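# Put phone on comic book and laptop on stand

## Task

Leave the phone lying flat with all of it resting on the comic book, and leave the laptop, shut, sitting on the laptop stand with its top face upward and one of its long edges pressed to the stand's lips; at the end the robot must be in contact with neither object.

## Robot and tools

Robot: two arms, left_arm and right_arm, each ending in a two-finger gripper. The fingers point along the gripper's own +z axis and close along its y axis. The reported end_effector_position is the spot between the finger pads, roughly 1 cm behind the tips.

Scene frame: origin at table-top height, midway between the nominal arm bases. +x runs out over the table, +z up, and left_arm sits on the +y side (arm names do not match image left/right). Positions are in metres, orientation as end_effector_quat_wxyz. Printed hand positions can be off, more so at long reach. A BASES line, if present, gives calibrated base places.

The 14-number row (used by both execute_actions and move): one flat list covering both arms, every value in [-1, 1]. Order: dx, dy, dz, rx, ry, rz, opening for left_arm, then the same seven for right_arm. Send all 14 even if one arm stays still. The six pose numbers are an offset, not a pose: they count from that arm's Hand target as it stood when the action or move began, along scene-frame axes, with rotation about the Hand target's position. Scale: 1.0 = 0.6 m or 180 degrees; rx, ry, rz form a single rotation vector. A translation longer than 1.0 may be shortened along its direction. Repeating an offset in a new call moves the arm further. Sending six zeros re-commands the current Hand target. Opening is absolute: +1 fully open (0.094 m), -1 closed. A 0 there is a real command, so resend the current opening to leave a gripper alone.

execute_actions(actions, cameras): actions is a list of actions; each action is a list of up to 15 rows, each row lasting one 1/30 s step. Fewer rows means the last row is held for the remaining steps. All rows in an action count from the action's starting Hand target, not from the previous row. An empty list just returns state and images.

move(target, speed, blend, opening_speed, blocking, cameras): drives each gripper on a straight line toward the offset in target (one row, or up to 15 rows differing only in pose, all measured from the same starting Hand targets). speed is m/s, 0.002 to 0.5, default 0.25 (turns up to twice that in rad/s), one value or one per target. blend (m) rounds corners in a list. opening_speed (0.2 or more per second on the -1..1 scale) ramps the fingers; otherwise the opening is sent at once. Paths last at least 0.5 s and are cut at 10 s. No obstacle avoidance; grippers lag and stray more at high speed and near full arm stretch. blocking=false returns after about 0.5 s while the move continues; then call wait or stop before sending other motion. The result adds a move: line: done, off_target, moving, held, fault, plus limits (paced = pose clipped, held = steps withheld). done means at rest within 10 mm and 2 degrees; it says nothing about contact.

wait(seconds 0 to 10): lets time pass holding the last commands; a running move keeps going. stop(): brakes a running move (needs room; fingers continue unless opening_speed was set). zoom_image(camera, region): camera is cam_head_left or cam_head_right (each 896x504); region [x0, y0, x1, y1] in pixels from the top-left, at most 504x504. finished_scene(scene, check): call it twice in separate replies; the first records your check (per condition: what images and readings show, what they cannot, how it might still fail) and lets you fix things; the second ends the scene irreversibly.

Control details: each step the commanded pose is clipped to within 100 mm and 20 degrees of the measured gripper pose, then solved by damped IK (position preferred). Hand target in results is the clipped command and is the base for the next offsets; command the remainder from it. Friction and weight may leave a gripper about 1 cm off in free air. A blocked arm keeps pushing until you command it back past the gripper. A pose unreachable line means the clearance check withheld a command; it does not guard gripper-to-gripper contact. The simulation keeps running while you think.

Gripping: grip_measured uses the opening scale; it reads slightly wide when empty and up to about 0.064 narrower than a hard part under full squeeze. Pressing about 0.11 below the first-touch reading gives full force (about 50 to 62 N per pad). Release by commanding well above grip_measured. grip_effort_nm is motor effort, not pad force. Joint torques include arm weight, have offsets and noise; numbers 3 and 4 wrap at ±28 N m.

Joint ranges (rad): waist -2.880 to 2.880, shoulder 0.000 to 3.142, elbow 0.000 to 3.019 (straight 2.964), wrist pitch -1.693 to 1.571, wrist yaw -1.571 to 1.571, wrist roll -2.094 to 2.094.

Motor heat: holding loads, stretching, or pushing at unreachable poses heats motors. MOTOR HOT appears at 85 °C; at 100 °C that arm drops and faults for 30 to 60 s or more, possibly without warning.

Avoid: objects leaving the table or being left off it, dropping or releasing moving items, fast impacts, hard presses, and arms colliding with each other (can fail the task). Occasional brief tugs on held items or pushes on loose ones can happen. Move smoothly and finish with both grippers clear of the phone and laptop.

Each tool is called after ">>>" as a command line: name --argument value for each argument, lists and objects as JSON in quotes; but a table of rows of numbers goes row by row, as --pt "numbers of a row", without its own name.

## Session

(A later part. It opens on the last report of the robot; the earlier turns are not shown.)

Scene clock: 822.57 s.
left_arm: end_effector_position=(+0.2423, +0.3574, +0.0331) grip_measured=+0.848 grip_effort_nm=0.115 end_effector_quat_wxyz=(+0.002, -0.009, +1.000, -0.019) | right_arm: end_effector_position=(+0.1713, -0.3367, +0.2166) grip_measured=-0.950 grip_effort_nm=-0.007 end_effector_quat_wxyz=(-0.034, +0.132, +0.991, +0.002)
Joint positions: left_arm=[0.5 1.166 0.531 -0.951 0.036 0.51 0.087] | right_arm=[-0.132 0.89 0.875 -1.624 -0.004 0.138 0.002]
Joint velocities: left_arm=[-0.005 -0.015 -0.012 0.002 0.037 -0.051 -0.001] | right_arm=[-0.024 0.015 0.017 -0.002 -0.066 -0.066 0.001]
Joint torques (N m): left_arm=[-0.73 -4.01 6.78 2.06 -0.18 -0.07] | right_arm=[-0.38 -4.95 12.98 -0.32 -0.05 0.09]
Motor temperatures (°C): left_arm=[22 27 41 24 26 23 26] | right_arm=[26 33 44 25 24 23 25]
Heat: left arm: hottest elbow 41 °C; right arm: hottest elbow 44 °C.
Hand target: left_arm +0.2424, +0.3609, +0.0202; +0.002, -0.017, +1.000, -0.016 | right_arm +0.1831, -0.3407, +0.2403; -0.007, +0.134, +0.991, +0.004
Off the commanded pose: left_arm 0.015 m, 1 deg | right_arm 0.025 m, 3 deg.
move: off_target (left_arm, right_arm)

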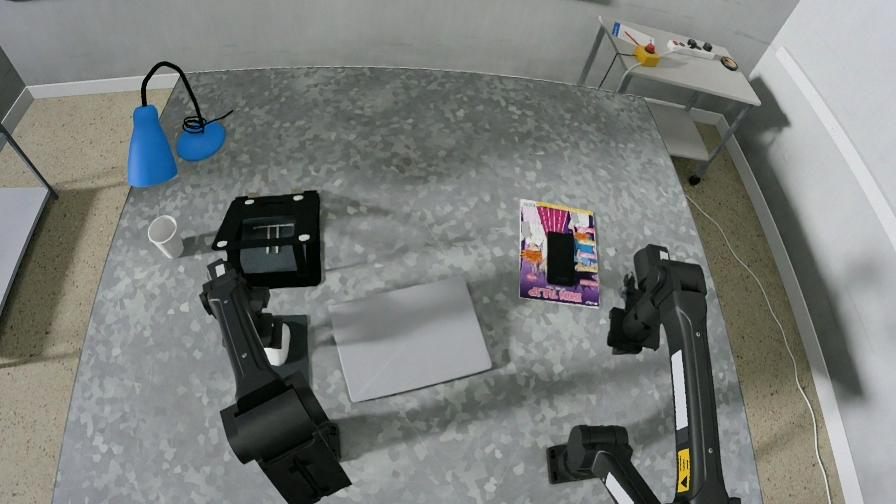

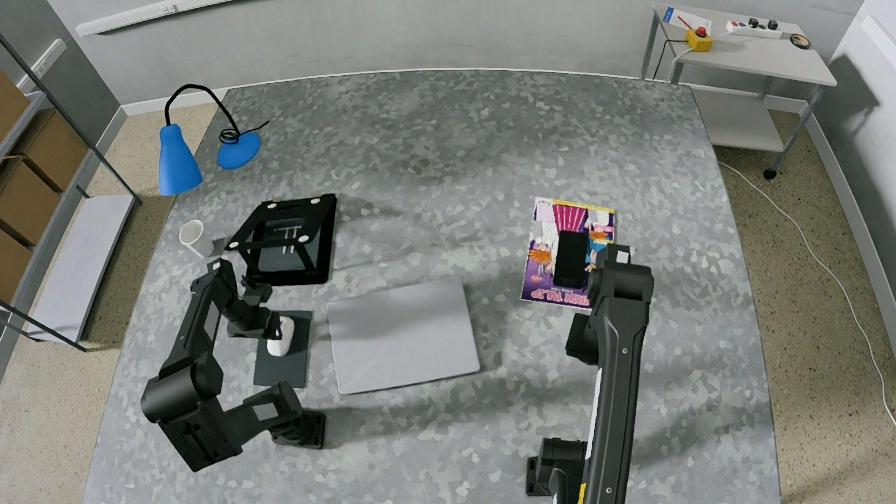

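>>> move --pt "0 0 0.3 0 0 0 0.85 0.28 0.17 -0.03 0 0 0.155 -0.95" --speed 0.2

>>> zoom_image --camera "cam_head_left" --region '[430, 230, 570, 390]'

Scene clock: 839.23 s.
left_arm: end_effector_position=(+0.2296, +0.3509, +0.1725) grip_measured=+0.848 grip_effort_nm=0.110 end_effector_quat_wxyz=(-0.027, -0.010, +0.999, -0.034) | right_arm: end_effector_position=(+0.3301, -0.2470, +0.2056) grip_measured=-0.950 grip_effort_nm=-0.007 end_effector_quat_wxyz=(-0.030, -0.099, +0.995, +0.002)
Joint positions: left_arm=[0.501 0.983 0.809 -1.478 0.033 0.51 0.087] | right_arm=[0.17 1.343 1.175 -1.462 -0.008 -0.023 0.002]
Joint velocities: left_arm=[-0.005 -0.005 -0.032 -0.022 0.022 0.022 -0.001] | right_arm=[-0.005 -0.015 0.002 -0.002 -0.022 -0.037 0.001]
Joint torques (N m): left_arm=[-0.03 -7 15.88 -0.4 -0.09 -0.04] | right_arm=[1.26 -10.81 12.72 0.25 0.07 0.09]
Motor temperatures (°C): left_arm=[22 26 39 24 26 23 26] | right_arm=[26 33 49 25 24 23 25]
Heat: left arm: hottest elbow 39 °C; right arm: hottest elbow 49 °C.
Hand target: left_arm +0.2437, +0.3635, +0.1998; +0.002, -0.017, +1.000, -0.016 | right_arm +0.3513, -0.2397, +0.2187; -0.010, -0.109, +0.994, +0.003
Off the commanded pose: left_arm 0.032 m, 4 deg | right_arm 0.028 m, 3 deg.
move: off_target (left_arm, right_arm)

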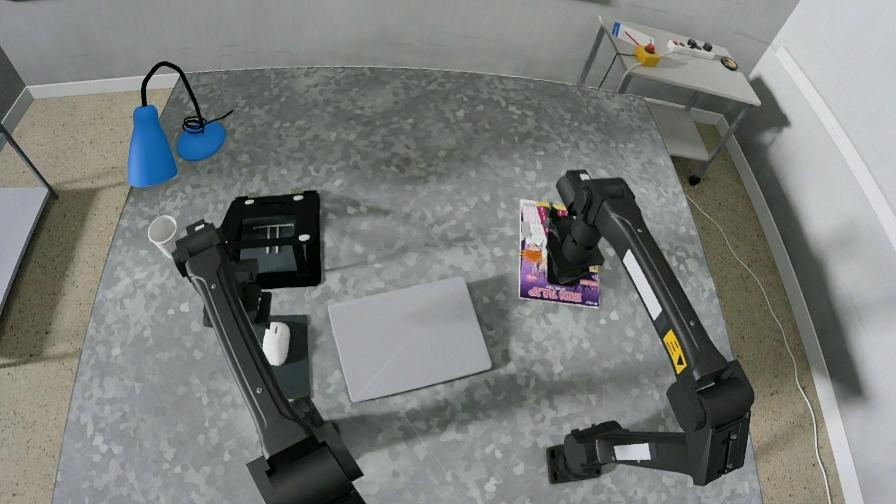

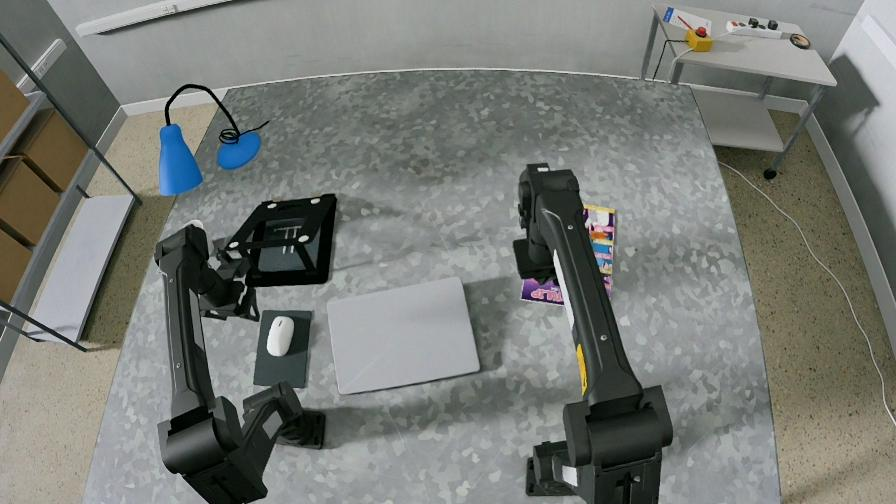

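Scaled by 3.150.

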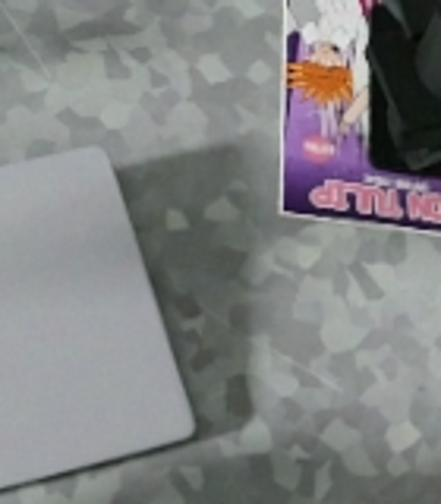

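>>> move --pt "-0.02 -0.06 0.0 0 0 0.055 0.85 0 0.083 -0.165 0.39 0.087 0.0 -0.1" --speed 0.18

>>> zoom_image --camera "cam_head_left" --region '[430, 200, 630, 390]'

Scene clock: 866.37 s.
left_arm: end_effector_position=(+0.2272, +0.3293, +0.1889) grip_measured=+0.848 grip_effort_nm=0.110 end_effector_quat_wxyz=(-0.009, -0.106, +0.994, -0.020) | right_arm: end_effector_position=(+0.3514, -0.1889, +0.1294) grip_measured=-0.101 grip_effort_nm=0.061 end_effector_quat_wxyz=(-0.050, -0.105, +0.806, +0.580)
Joint positions: left_arm=[0.419 0.902 0.809 -1.509 0.032 0.236 0.087] | right_arm=[-0.091 1.793 1.098 -1.594 -1.129 -0.812 0.042]
Joint velocities: left_arm=[-0.015 0.005 0.017 -0.002 -0.037 -0.007 0] | right_arm=[-0.005 -0.005 -0.002 -0.002 -0.037 -0.051 0]
Joint torques (N m): left_arm=[-3.08 -5.95 12 -0.05 0.07 -0.05] | right_arm=[-0.32 -14.27 5.74 -1.35 -0.49 0.02]
Motor temperatures (°C): left_arm=[22 26 40 24 26 23 26] | right_arm=[26 33 47 25 24 23 25]
Heat: left arm: hottest elbow 40 °C; right arm: hottest elbow 47 °C.
Hand target: left_arm +0.2315, +0.3277, +0.2001; +0.004, -0.103, +0.995, -0.016 | right_arm +0.3515, -0.1935, +0.1198; -0.062, -0.090, +0.804, +0.585
Off the commanded pose: left_arm 0.012 m, 2 deg | right_arm 0.010 m, 3 deg.
move: off_target (left_arm, right_arm)

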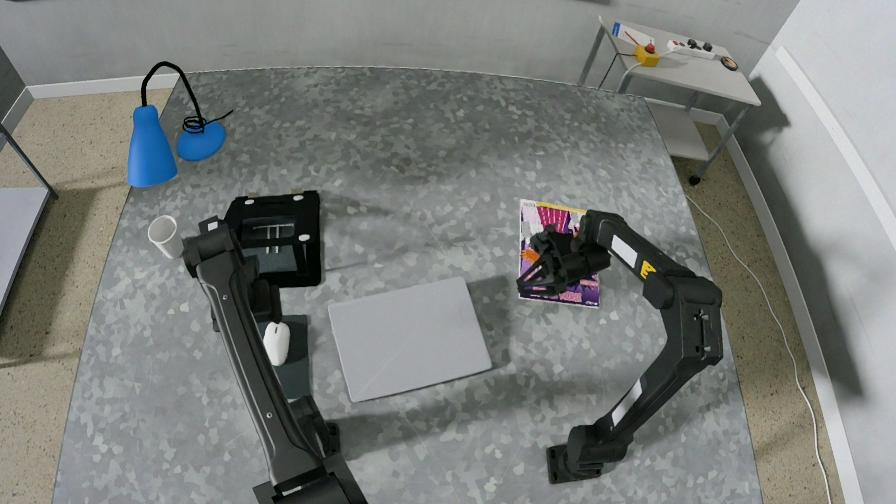

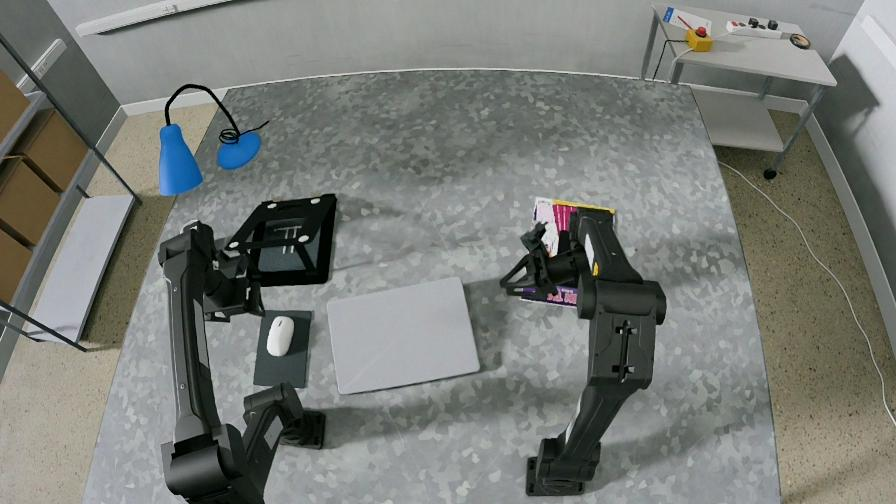

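Scaled by 2.520.

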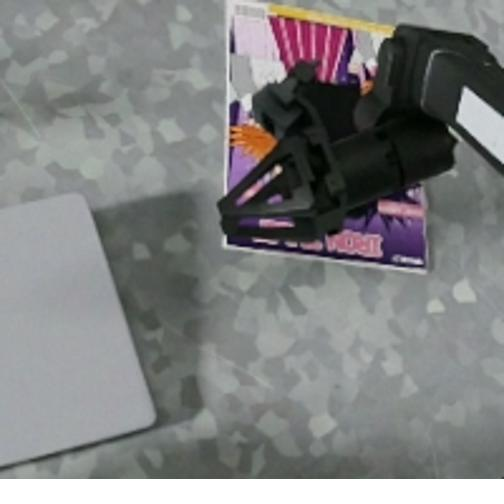

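>>> move --pt "0.0 0.0 0.0 0 0 0.0 0.85 -0.02 -0.01 -0.135 0 0 0.0 -0.1" --speed 0.12

>>> zoom_image --camera "cam_head_left" --region '[430, 240, 570, 360]'

>>> zoom_image --camera "cam_head_right" --region '[430, 200, 640, 360]'

Scene clock: 871.27 s.
left_arm: end_effector_position=(+0.2273, +0.3293, +0.1889) grip_measured=+0.848 grip_effort_nm=0.110 end_effector_quat_wxyz=(-0.009, -0.106, +0.994, -0.020) | right_arm: end_effector_position=(+0.3409, -0.1962, +0.0516) grip_measured=-0.101 grip_effort_nm=0.066 end_effector_quat_wxyz=(-0.056, -0.099, +0.805, +0.583)
Joint positions: left_arm=[0.418 0.902 0.809 -1.509 0.032 0.236 0.087] | right_arm=[-0.112 1.941 1.037 -1.434 -1.118 -0.847 0.042]
Joint velocities: left_arm=[-0.015 -0.005 -0.027 -0.002 -0.022 -0.037 0] | right_arm=[0.005 -0.005 0.012 -0.002 -0.051 -0.022 -0.001]
Joint torques (N m): left_arm=[-2.43 -5.13 12.16 0.01 0.04 -0.11] | right_arm=[-0.44 -14.86 3.66 -0.51 -0.33 0.03]
Motor temperatures (°C): left_arm=[22 26 40 24 26 23 26] | right_arm=[26 33 46 25 24 23 25]
Heat: left arm: hottest elbow 40 °C; right arm: hottest elbow 46 °C.
Hand target: left_arm +0.2315, +0.3276, +0.2001; +0.004, -0.103, +0.995, -0.016 | right_arm +0.3377, -0.2005, +0.0390; -0.062, -0.090, +0.804, +0.585
Off the commanded pose: left_arm 0.012 m, 2 deg | right_arm 0.013 m, 1 deg.
move: off_target (left_arm, right_arm)

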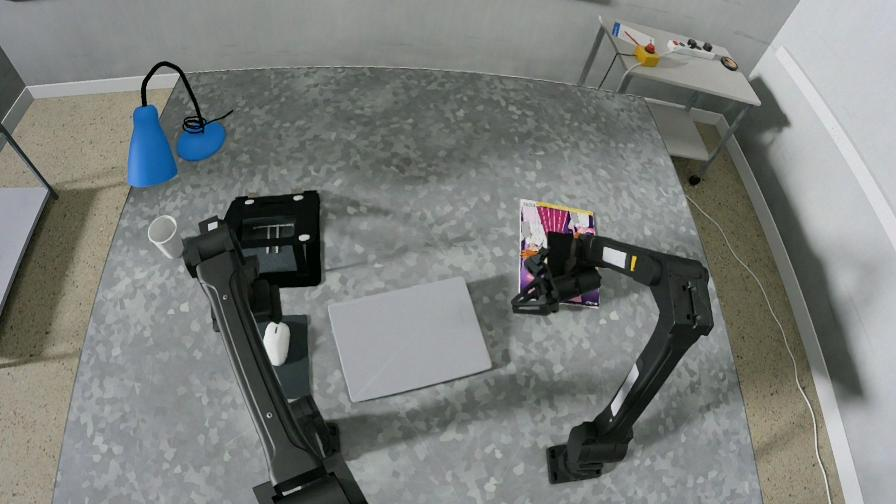

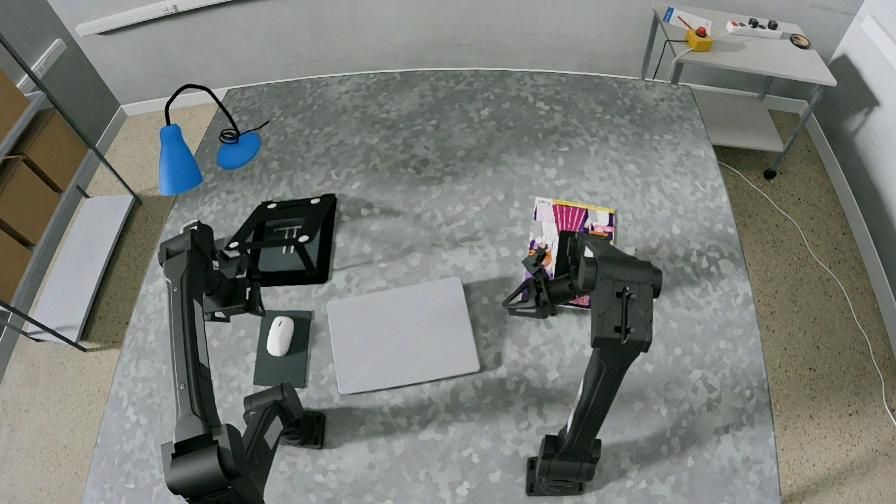

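Scaled by 3.600.

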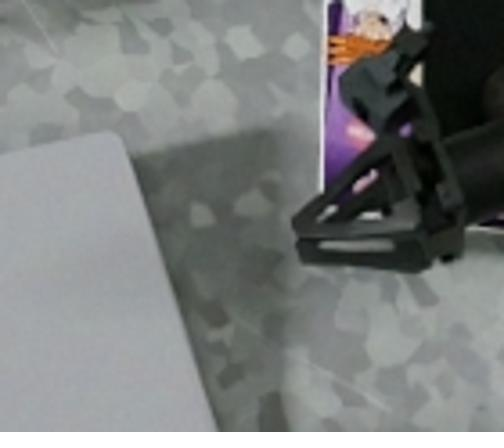

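Scaled by 2.400.

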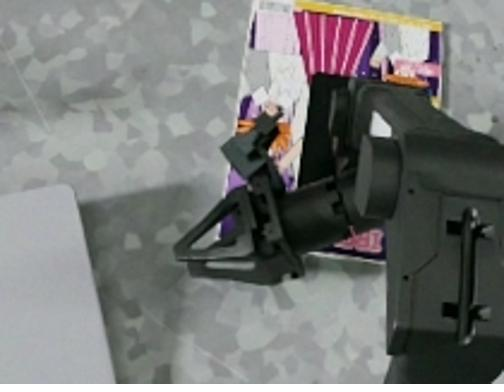

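>>> move --pt "0.0 0.0 0.0 0 0 0.0 0.85 -0.026 0.155 -0.017 0 0 0.0 -0.1" --speed 0.08

>>> zoom_image --camera "cam_head_left" --region '[430, 260, 550, 360]'

>>> zoom_image --camera "cam_head_right" --region '[430, 260, 550, 360]'

Scene clock: 878.60 s.
left_arm: end_effector_position=(+0.2273, +0.3293, +0.1889) grip_measured=+0.848 grip_effort_nm=0.110 end_effector_quat_wxyz=(-0.009, -0.106, +0.994, -0.020) | right_arm: end_effector_position=(+0.3264, -0.1113, +0.0290) grip_measured=-0.101 grip_effort_nm=0.066 end_effector_quat_wxyz=(-0.062, -0.087, +0.801, +0.589)
Joint positions: left_arm=[0.418 0.902 0.809 -1.509 0.032 0.236 0.087] | right_arm=[0.098 1.89 0.904 -0.92 -1.249 -0.356 0.042]
Joint velocities: left_arm=[-0.005 0.005 -0.012 0.007 -0.095 -0.022 -0.001] | right_arm=[-0.005 -0.005 -0.002 -0.007 0.037 0.007 0.001]
Joint torques (N m): left_arm=[-3.25 -5.71 12.16 -0.06 0.05 -0.11] | right_arm=[1.38 -17.49 3.37 0.09 -0.43 0.14]
Motor temperatures (°C): left_arm=[22 26 40 23 26 23 26] | right_arm=[26 34 45 25 24 23 25]
Heat: left arm: hottest elbow 40 °C; right arm: hottest elbow 45 °C.
Hand target: left_arm +0.2315, +0.3276, +0.2001; +0.004, -0.103, +0.995, -0.016 | right_arm +0.3205, -0.1077, +0.0291; -0.064, -0.092, +0.802, +0.586
Off the commanded pose: left_arm 0.012 m, 2 deg | right_arm 0.006 m, 1 deg.
move: off_target (left_arm)

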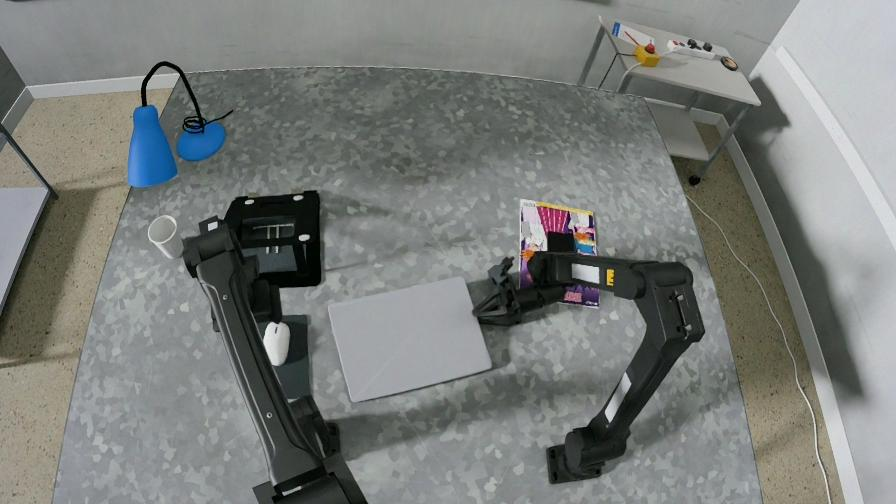

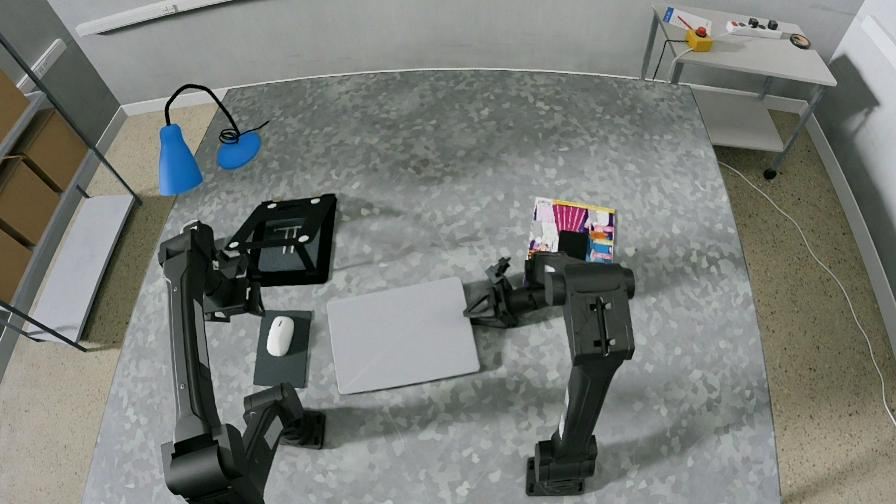

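Scaled by 4.200.

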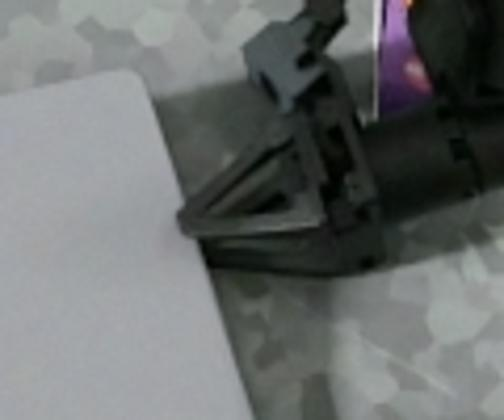

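Scaled by 4.200.

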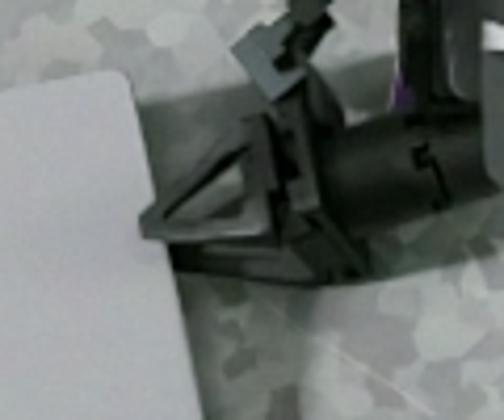

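>>> move --pt "0.0 0.0 0.0 0 0 0.0 0.85 0 0.0 0.022 0 0 0.0 -0.1" --pt "0.0 0.0 0.0 0 0 0.0 0.85 -0.01 0.05 0.022 0 0 0.0 -0.1" --speed 0.06

>>> zoom_image --camera "cam_head_left" --region '[430, 260, 550, 360]'

>>> zoom_image --camera "cam_head_right" --region '[430, 260, 550, 360]'

Scene clock: 884.40 s.
left_arm: end_effector_position=(+0.2273, +0.3293, +0.1889) grip_measured=+0.848 grip_effort_nm=0.110 end_effector_quat_wxyz=(-0.009, -0.106, +0.994, -0.020) | right_arm: end_effector_position=(+0.3210, -0.0864, +0.0326) grip_measured=-0.101 grip_effort_nm=0.042 end_effector_quat_wxyz=(-0.064, -0.082, +0.806, +0.583)
Joint positions: left_arm=[0.418 0.902 0.809 -1.509 0.032 0.236 0.087] | right_arm=[0.165 1.839 0.854 -0.712 -1.251 -0.125 0.042]
Joint velocities: left_arm=[-0.005 -0.005 0.002 -0.002 0.007 0.022 0.001] | right_arm=[-0.015 -0.024 -0.002 -0.007 -0.095 0.007 0.001]
Joint torques (N m): left_arm=[-2.55 -6.36 12.25 -0.12 0.02 -0.07] | right_arm=[2.26 -18.43 3.88 0.21 -0.95 0.23]
Motor temperatures (°C): left_arm=[22 26 40 23 26 23 26] | right_arm=[26 34 44 25 24 23 25]
Heat: left arm: hottest elbow 40 °C; right arm: hottest elbow 44 °C.
Hand target: left_arm +0.2315, +0.3276, +0.2001; +0.004, -0.103, +0.995, -0.016 | right_arm +0.3143, -0.0775, +0.0423; -0.065, -0.093, +0.802, +0.587
Off the commanded pose: left_arm 0.012 m, 2 deg | right_arm 0.015 m, 1 deg.
move: off_target (left_arm, right_arm)

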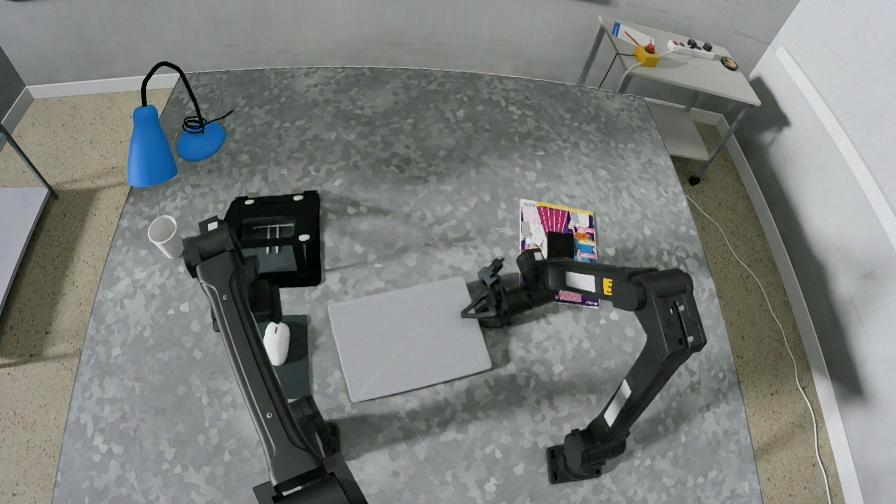

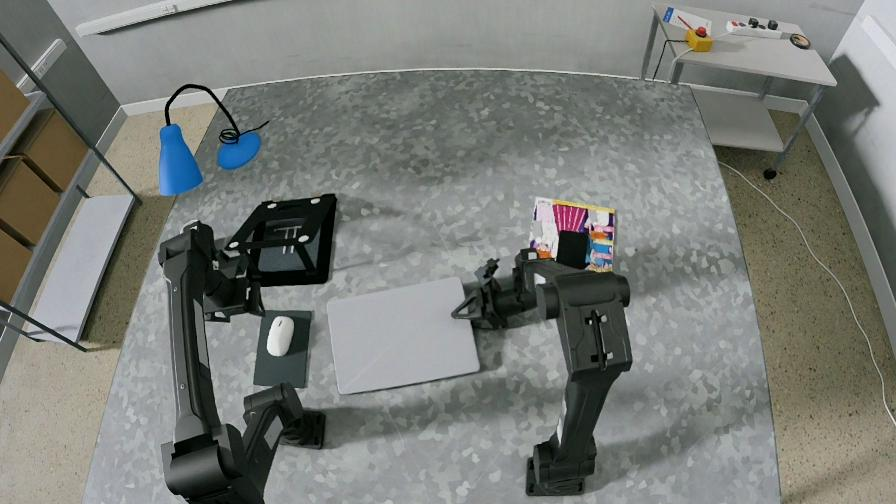

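Scaled by 4.200.

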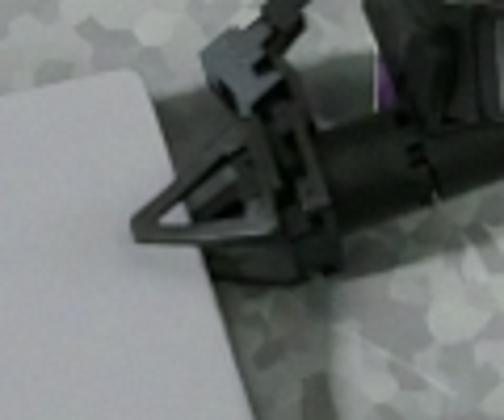

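Scaled by 4.200.

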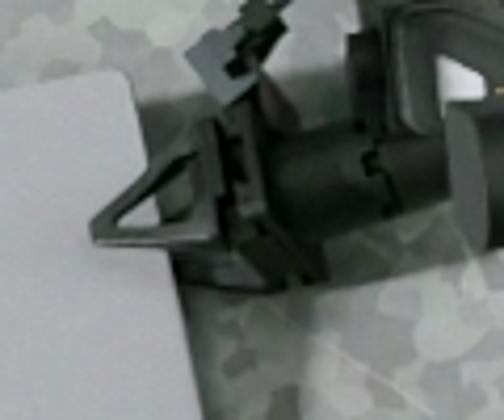

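>>> move --pt "0.0 0.0 0.0 0 0 0.0 0.85 0 0.01 0.0 0 0 0.0 -0.95" --speed 0.06 --opening_speed 0.5

>>> zoom_image --camera "cam_head_left" --region '[310, 240, 550, 420]'

Scene clock: 889.33 s.
left_arm: end_effector_position=(+0.2273, +0.3293, +0.1889) grip_measured=+0.848 grip_effort_nm=0.115 end_effector_quat_wxyz=(-0.009, -0.106, +0.994, -0.020) | right_arm: end_effector_position=(+0.3200, -0.0808, +0.0349) grip_measured=-0.565 grip_effort_nm=-1.033 end_effector_quat_wxyz=(-0.055, -0.092, +0.802, +0.588)
Joint positions: left_arm=[0.418 0.902 0.809 -1.509 0.032 0.236 0.087] | right_arm=[0.178 1.829 0.842 -0.662 -1.262 -0.103 0.02]
Joint velocities: left_arm=[-0.005 -0.005 0.017 -0.012 -0.081 0.051 0.001] | right_arm=[-0.024 -0.015 -0.002 0.007 -0.007 -0.037 -0.001]
Joint torques (N m): left_arm=[-3.43 -5.3 12.03 -0.16 0.05 -0.1] | right_arm=[2.32 -17.9 4.36 0.12 -0.62 0.45]
Motor temperatures (°C): left_arm=[22 26 40 23 26 23 26] | right_arm=[26 34 44 25 25 23 25]
Heat: left arm: hottest elbow 40 °C; right arm: hottest elbow 44 °C.
Hand target: left_arm +0.2315, +0.3276, +0.2001; +0.004, -0.103, +0.995, -0.016 | right_arm +0.3142, -0.0715, +0.0422; -0.066, -0.093, +0.802, +0.587
Off the commanded pose: left_arm 0.012 m, 2 deg | right_arm 0.013 m, 1 deg.
move: off_target (left_arm, right_arm)

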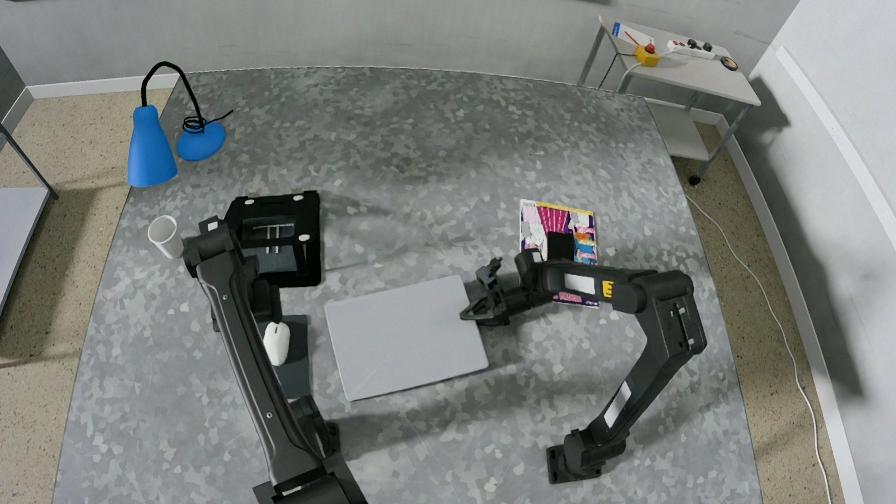

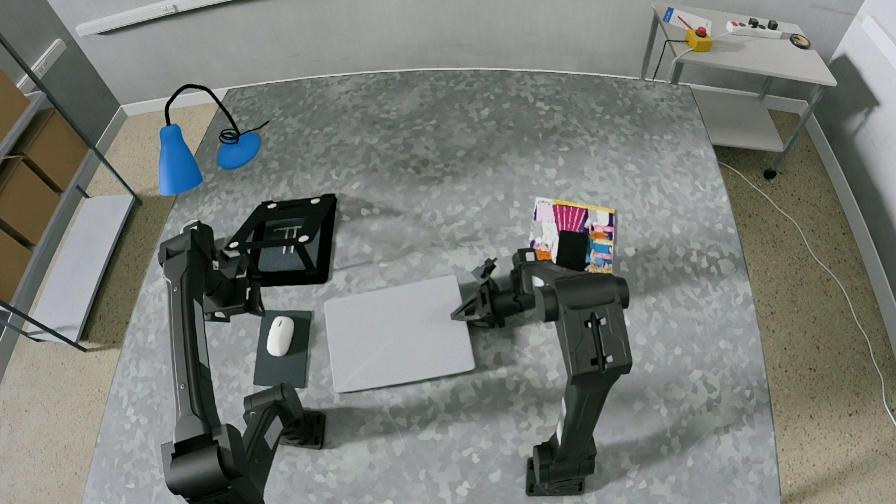

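Scaled by 2.100.

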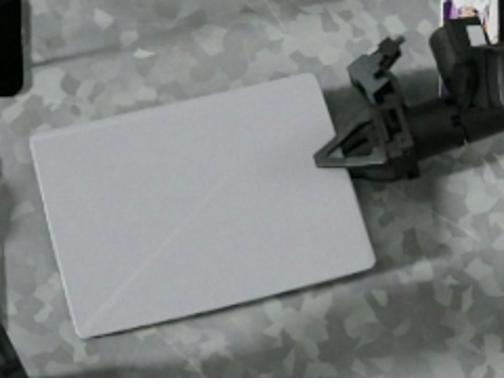

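>>> move --pt "0.03 -0.10 -0.08 -0.356 -0.061 0.0 -0.1 0 0.0 0.0 0 0 0.0 -0.95" --speed 0.15

>>> zoom_image --camera "cam_head_right" --region '[150, 200, 400, 420]'

Scene clock: 903.17 s.
left_arm: end_effector_position=(+0.2503, +0.2642, +0.1517) grip_measured=-0.098 grip_effort_nm=-0.081 end_effector_quat_wxyz=(+0.060, -0.098, +0.857, -0.502) | right_arm: end_effector_position=(+0.3200, -0.0808, +0.0350) grip_measured=-0.567 grip_effort_nm=-1.038 end_effector_quat_wxyz=(-0.054, -0.094, +0.802, +0.588)
Joint positions: left_arm=[0.714 1.3 0.679 -1.667 0.866 0.858 0.042] | right_arm=[0.178 1.829 0.842 -0.662 -1.262 -0.107 0.02]
Joint velocities: left_arm=[-0.005 -0.005 -0.012 -0.012 -0.007 -0.007 0] | right_arm=[-0.015 0.015 -0.002 0.007 0.007 0.051 0.001]
Joint torques (N m): left_arm=[-0.62 -7.65 6.48 -1.26 0.5 0.13] | right_arm=[2.37 -17.79 4.34 0.1 -0.61 0.45]
Motor temperatures (°C): left_arm=[22 26 40 23 26 23 26] | right_arm=[26 36 42 25 25 23 26]
Heat: left arm: hottest elbow 40 °C; right arm: hottest elbow 42 °C.
Hand target: left_arm +0.2463, +0.2647, +0.1516; +0.030, -0.086, +0.829, -0.551 | right_arm +0.3142, -0.0715, +0.0421; -0.066, -0.093, +0.802, +0.587
Off the commanded pose: left_arm 0.004 m, 7 deg | right_arm 0.013 m, 1 deg.
joint sent to its limit (left arm) — joint 4 (wrist pitch), lower limit. The joint targets are off in position and orientation.
move: off_target (left_arm, right_arm)

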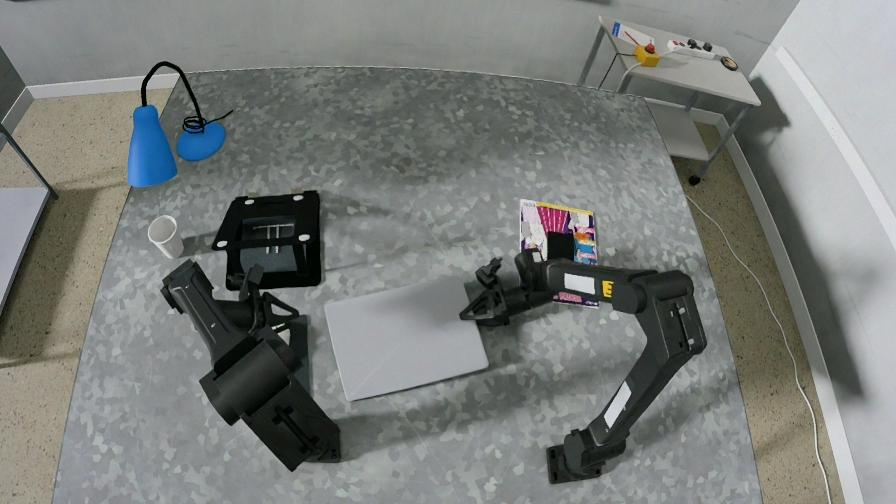

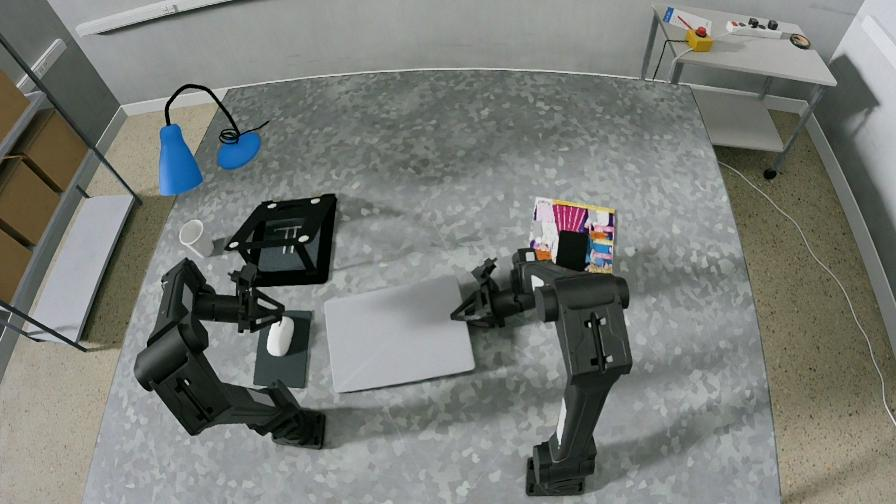

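Scaled by 2.016.

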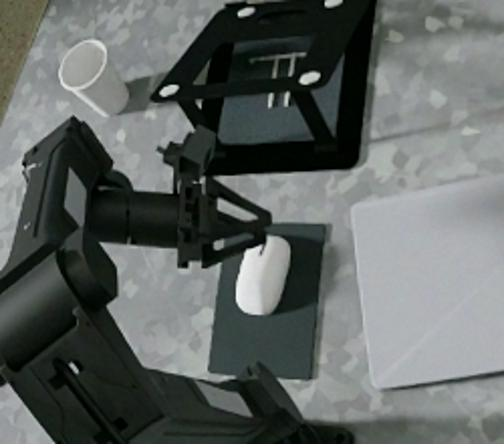

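>>> move --pt "0.025 -0.01 -0.10 0 0 0.0 -0.1 0 0.0 0.0 0 0 0.0 -0.95" --pt "0.025 -0.02 -0.19 0 0 0.0 -0.1 0 0.0 0.0 0 0 0.0 -0.95" --speed 0.1

>>> zoom_image --camera "cam_head_right" --region '[200, 240, 380, 400]'

>>> zoom_image --camera "cam_head_left" --region '[220, 240, 400, 400]'

Scene clock: 909.13 s.
left_arm: end_effector_position=(+0.2627, +0.2569, +0.0457) grip_measured=-0.099 grip_effort_nm=-0.037 end_effector_quat_wxyz=(+0.034, -0.093, +0.829, -0.551) | right_arm: end_effector_position=(+0.3200, -0.0808, +0.0350) grip_measured=-0.567 grip_effort_nm=-1.043 end_effector_quat_wxyz=(-0.054, -0.094, +0.802, +0.588)
Joint positions: left_arm=[0.671 1.706 0.63 -1.365 0.92 0.93 0.042] | right_arm=[0.178 1.829 0.842 -0.662 -1.262 -0.107 0.02]
Joint velocities: left_arm=[-0.005 -0.005 0.007 -0.002 -0.037 -0.051 -0.001] | right_arm=[-0.005 -0.015 0.012 0.007 -0.037 0.022 -0.001]
Joint torques (N m): left_arm=[-2.78 -9.41 2.71 -0.03 0.28 0.05] | right_arm=[2.37 -17.9 4.38 0.09 -0.61 0.44]
Motor temperatures (°C): left_arm=[22 26 39 24 27 23 26] | right_arm=[26 36 42 25 25 23 26]
Heat: left arm: hottest elbow 39 °C; right arm: hottest elbow 42 °C.
Hand target: left_arm +0.2618, +0.2514, +0.0387; +0.030, -0.085, +0.830, -0.551 | right_arm +0.3142, -0.0715, +0.0421; -0.066, -0.093, +0.802, +0.587
Off the commanded pose: left_arm 0.009 m, 1 deg | right_arm 0.013 m, 1 deg.
move: off_target (right_arm)

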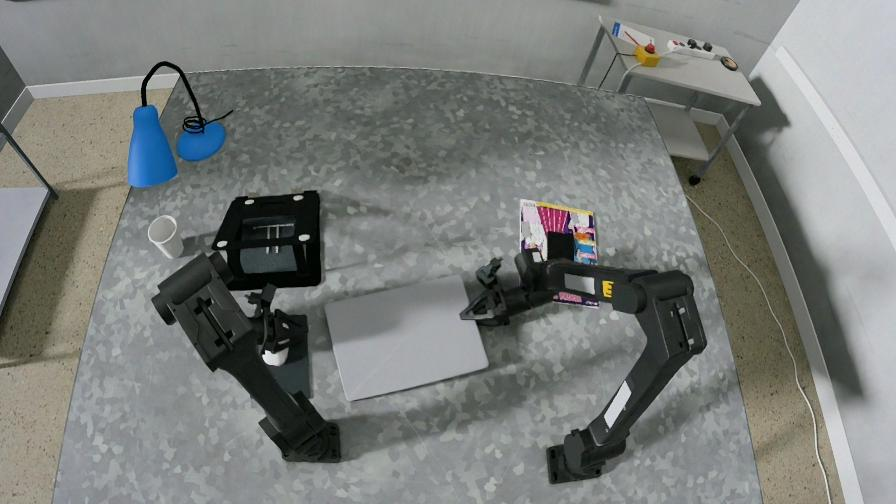

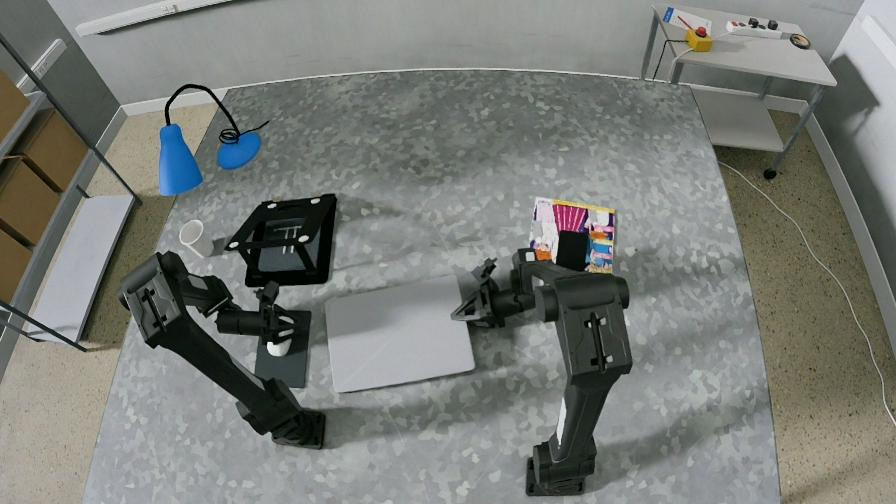

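Scaled by 2.800.

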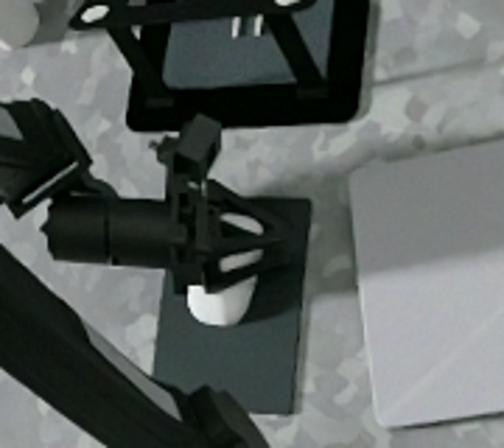

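Scaled by 2.800.

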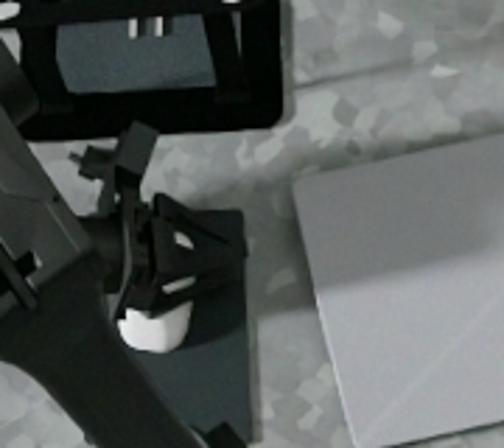

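>>> move --pt "0.0 -0.0 -0.02 0 0 0.0 -0.1 0 0.0 0.0 0 0 0.0 -0.95" --pt "0.012 -0.075 -0.02 0 0 0.0 -0.1 0 0.0 0.0 0 0 0.0 -0.95" --speed 0.07

>>> zoom_image --camera "cam_head_right" --region '[220, 260, 380, 400]'

>>> zoom_image --camera "cam_head_left" --region '[240, 260, 400, 400]'

Scene clock: 915.93 s.
left_arm: end_effector_position=(+0.2796, +0.2203, +0.0429) grip_measured=-0.101 grip_effort_nm=0.051 end_effector_quat_wxyz=(+0.045, -0.099, +0.827, -0.551) | right_arm: end_effector_position=(+0.3200, -0.0808, +0.0350) grip_measured=-0.567 grip_effort_nm=-1.033 end_effector_quat_wxyz=(-0.054, -0.094, +0.802, +0.588)
Joint positions: left_arm=[0.526 1.648 0.572 -1.183 1.043 0.723 0.042] | right_arm=[0.178 1.829 0.842 -0.662 -1.262 -0.107 0.02]
Joint velocities: left_arm=[-0.024 -0.005 0.007 -0.012 -0.007 0.007 0] | right_arm=[-0.005 -0.005 -0.002 0.002 0.007 0.051 0]
Joint torques (N m): left_arm=[-3.66 -7.47 0.9 0.9 0.02 0.16] | right_arm=[2.43 -17.85 4.37 0.09 -0.61 0.45]
Motor temperatures (°C): left_arm=[22 26 39 23 27 23 26] | right_arm=[26 37 41 25 25 23 26]
Heat: left arm: hottest elbow 39 °C; right arm: hottest elbow 41 °C.
Hand target: left_arm +0.2692, +0.2067, +0.0271; +0.030, -0.085, +0.830, -0.551 | right_arm +0.3142, -0.0715, +0.0421; -0.066, -0.093, +0.802, +0.587
Off the commanded pose: left_arm 0.024 m, 2 deg | right_arm 0.013 m, 1 deg.
move: off_target (left_arm, right_arm)

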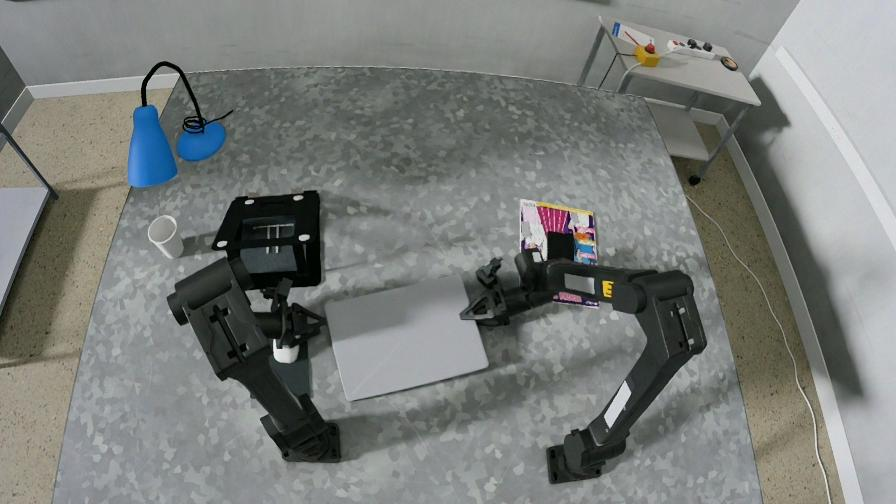

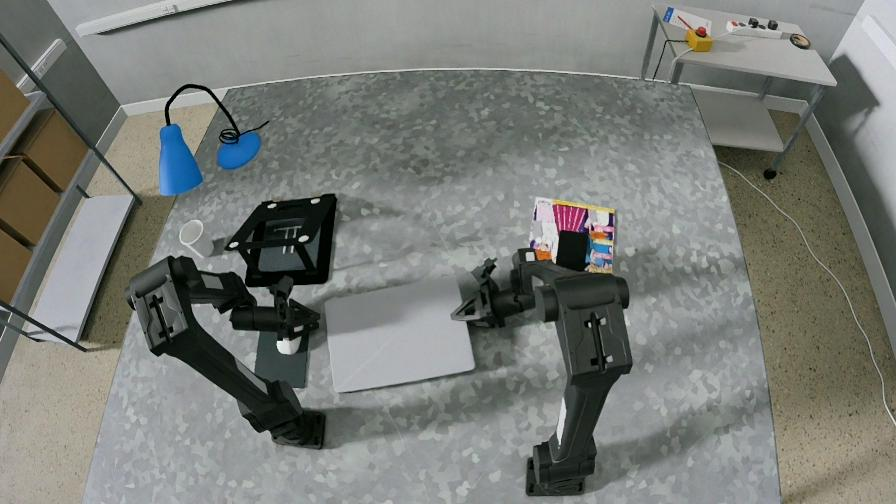

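Scaled by 3.150.

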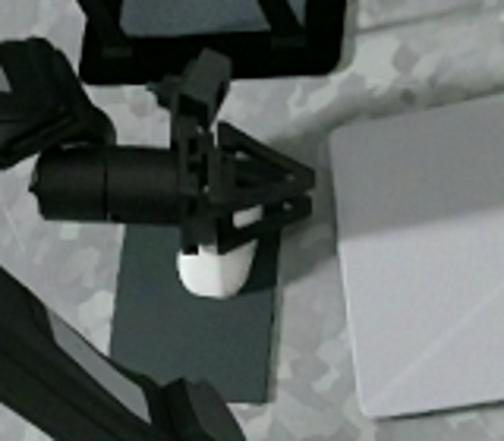

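Scaled by 3.150.

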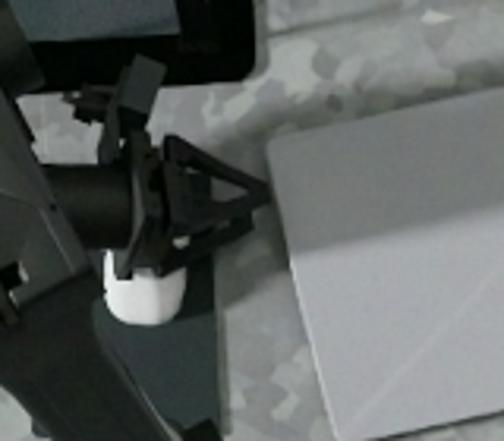

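>>> move --pt "-0.02 0.05 0.1 0 0 0.0 -0.1 0 0.0 0.0 0 0 0.0 -0.95" --pt "-0.03 0.2 0.3 0.356 0.061 0.0 -0.1 0 0.0 0.0 0 0 0.0 -0.95" --speed 0.15

>>> zoom_image --camera "cam_head_right" --region '[220, 260, 380, 400]'

>>> zoom_image --camera "cam_head_left" --region '[220, 260, 380, 400]'

Scene clock: 927.90 s.
left_arm: end_effector_position=(+0.2350, +0.3256, +0.1779) grip_measured=-0.101 grip_effort_nm=0.046 end_effector_quat_wxyz=(-0.032, -0.115, +0.992, -0.029) | right_arm: end_effector_position=(+0.3200, -0.0808, +0.0350) grip_measured=-0.567 grip_effort_nm=-1.043 end_effector_quat_wxyz=(-0.054, -0.094, +0.802, +0.588)
Joint positions: left_arm=[0.391 0.959 0.81 -1.499 0.036 0.19 0.042] | right_arm=[0.178 1.829 0.842 -0.662 -1.262 -0.107 0.02]
Joint velocities: left_arm=[0.005 -0.005 -0.012 -0.007 0.007 -0.007 -0.002] | right_arm=[-0.015 0.005 -0.002 -0.012 0.037 0.007 -0.001]
Joint torques (N m): left_arm=[-2.84 -6.83 16.21 -0.02 -0.11 -0.07] | right_arm=[2.43 -17.9 4.37 0.09 -0.61 0.45]
Motor temperatures (°C): left_arm=[22 26 38 24 26 23 26] | right_arm=[26 38 40 25 25 23 26]
Heat: left arm: hottest elbow 38 °C; right arm: hottest elbow 40 °C.
Hand target: left_arm +0.2524, +0.3303, +0.2062; +0.002, -0.113, +0.994, -0.016 | right_arm +0.3142, -0.0715, +0.0421; -0.066, -0.093, +0.802, +0.587
Off the commanded pose: left_arm 0.033 m, 4 deg | right_arm 0.013 m, 1 deg.
move: off_target (left_arm, right_arm)

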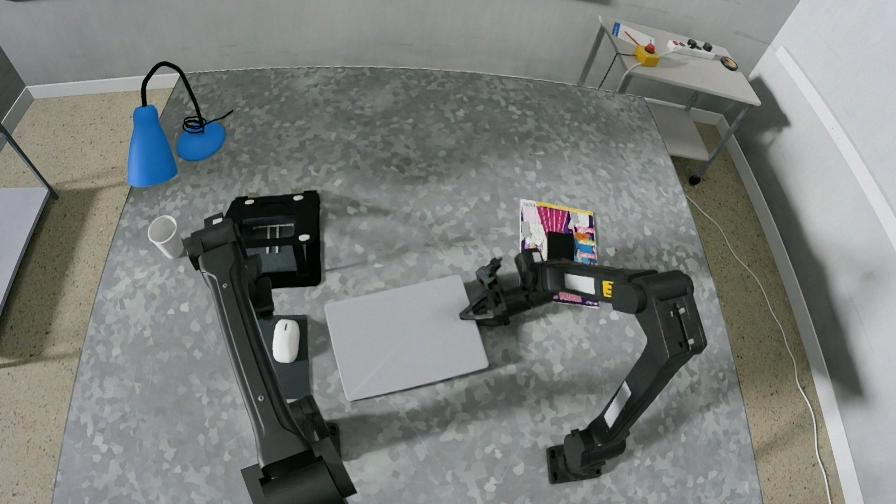

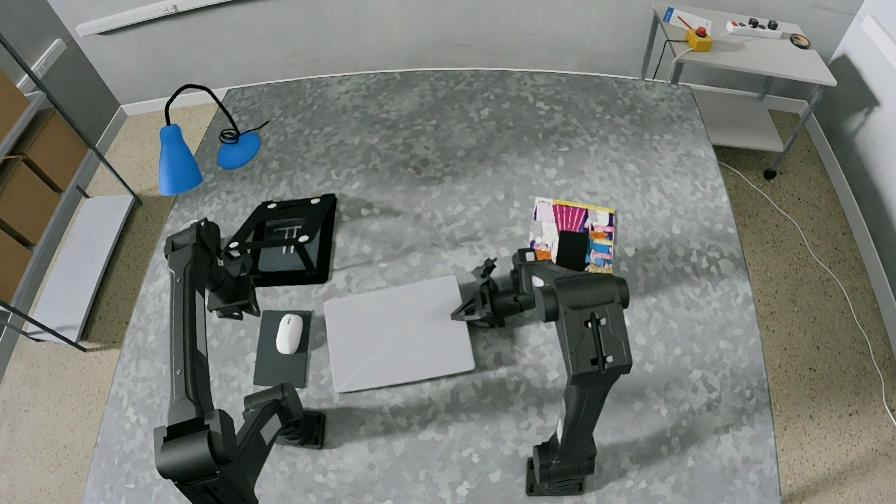

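Scaled by 3.150.

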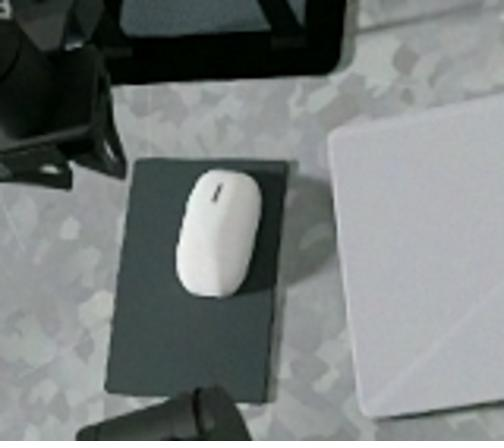

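Scaled by 3.150.

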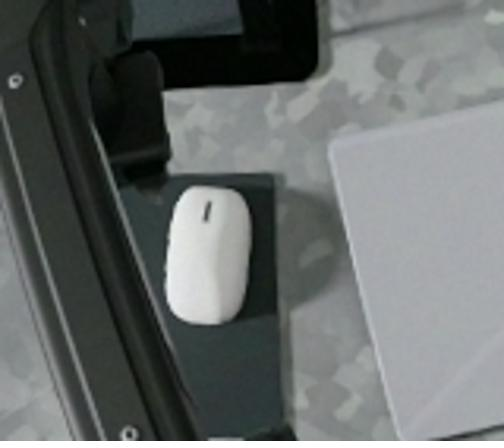

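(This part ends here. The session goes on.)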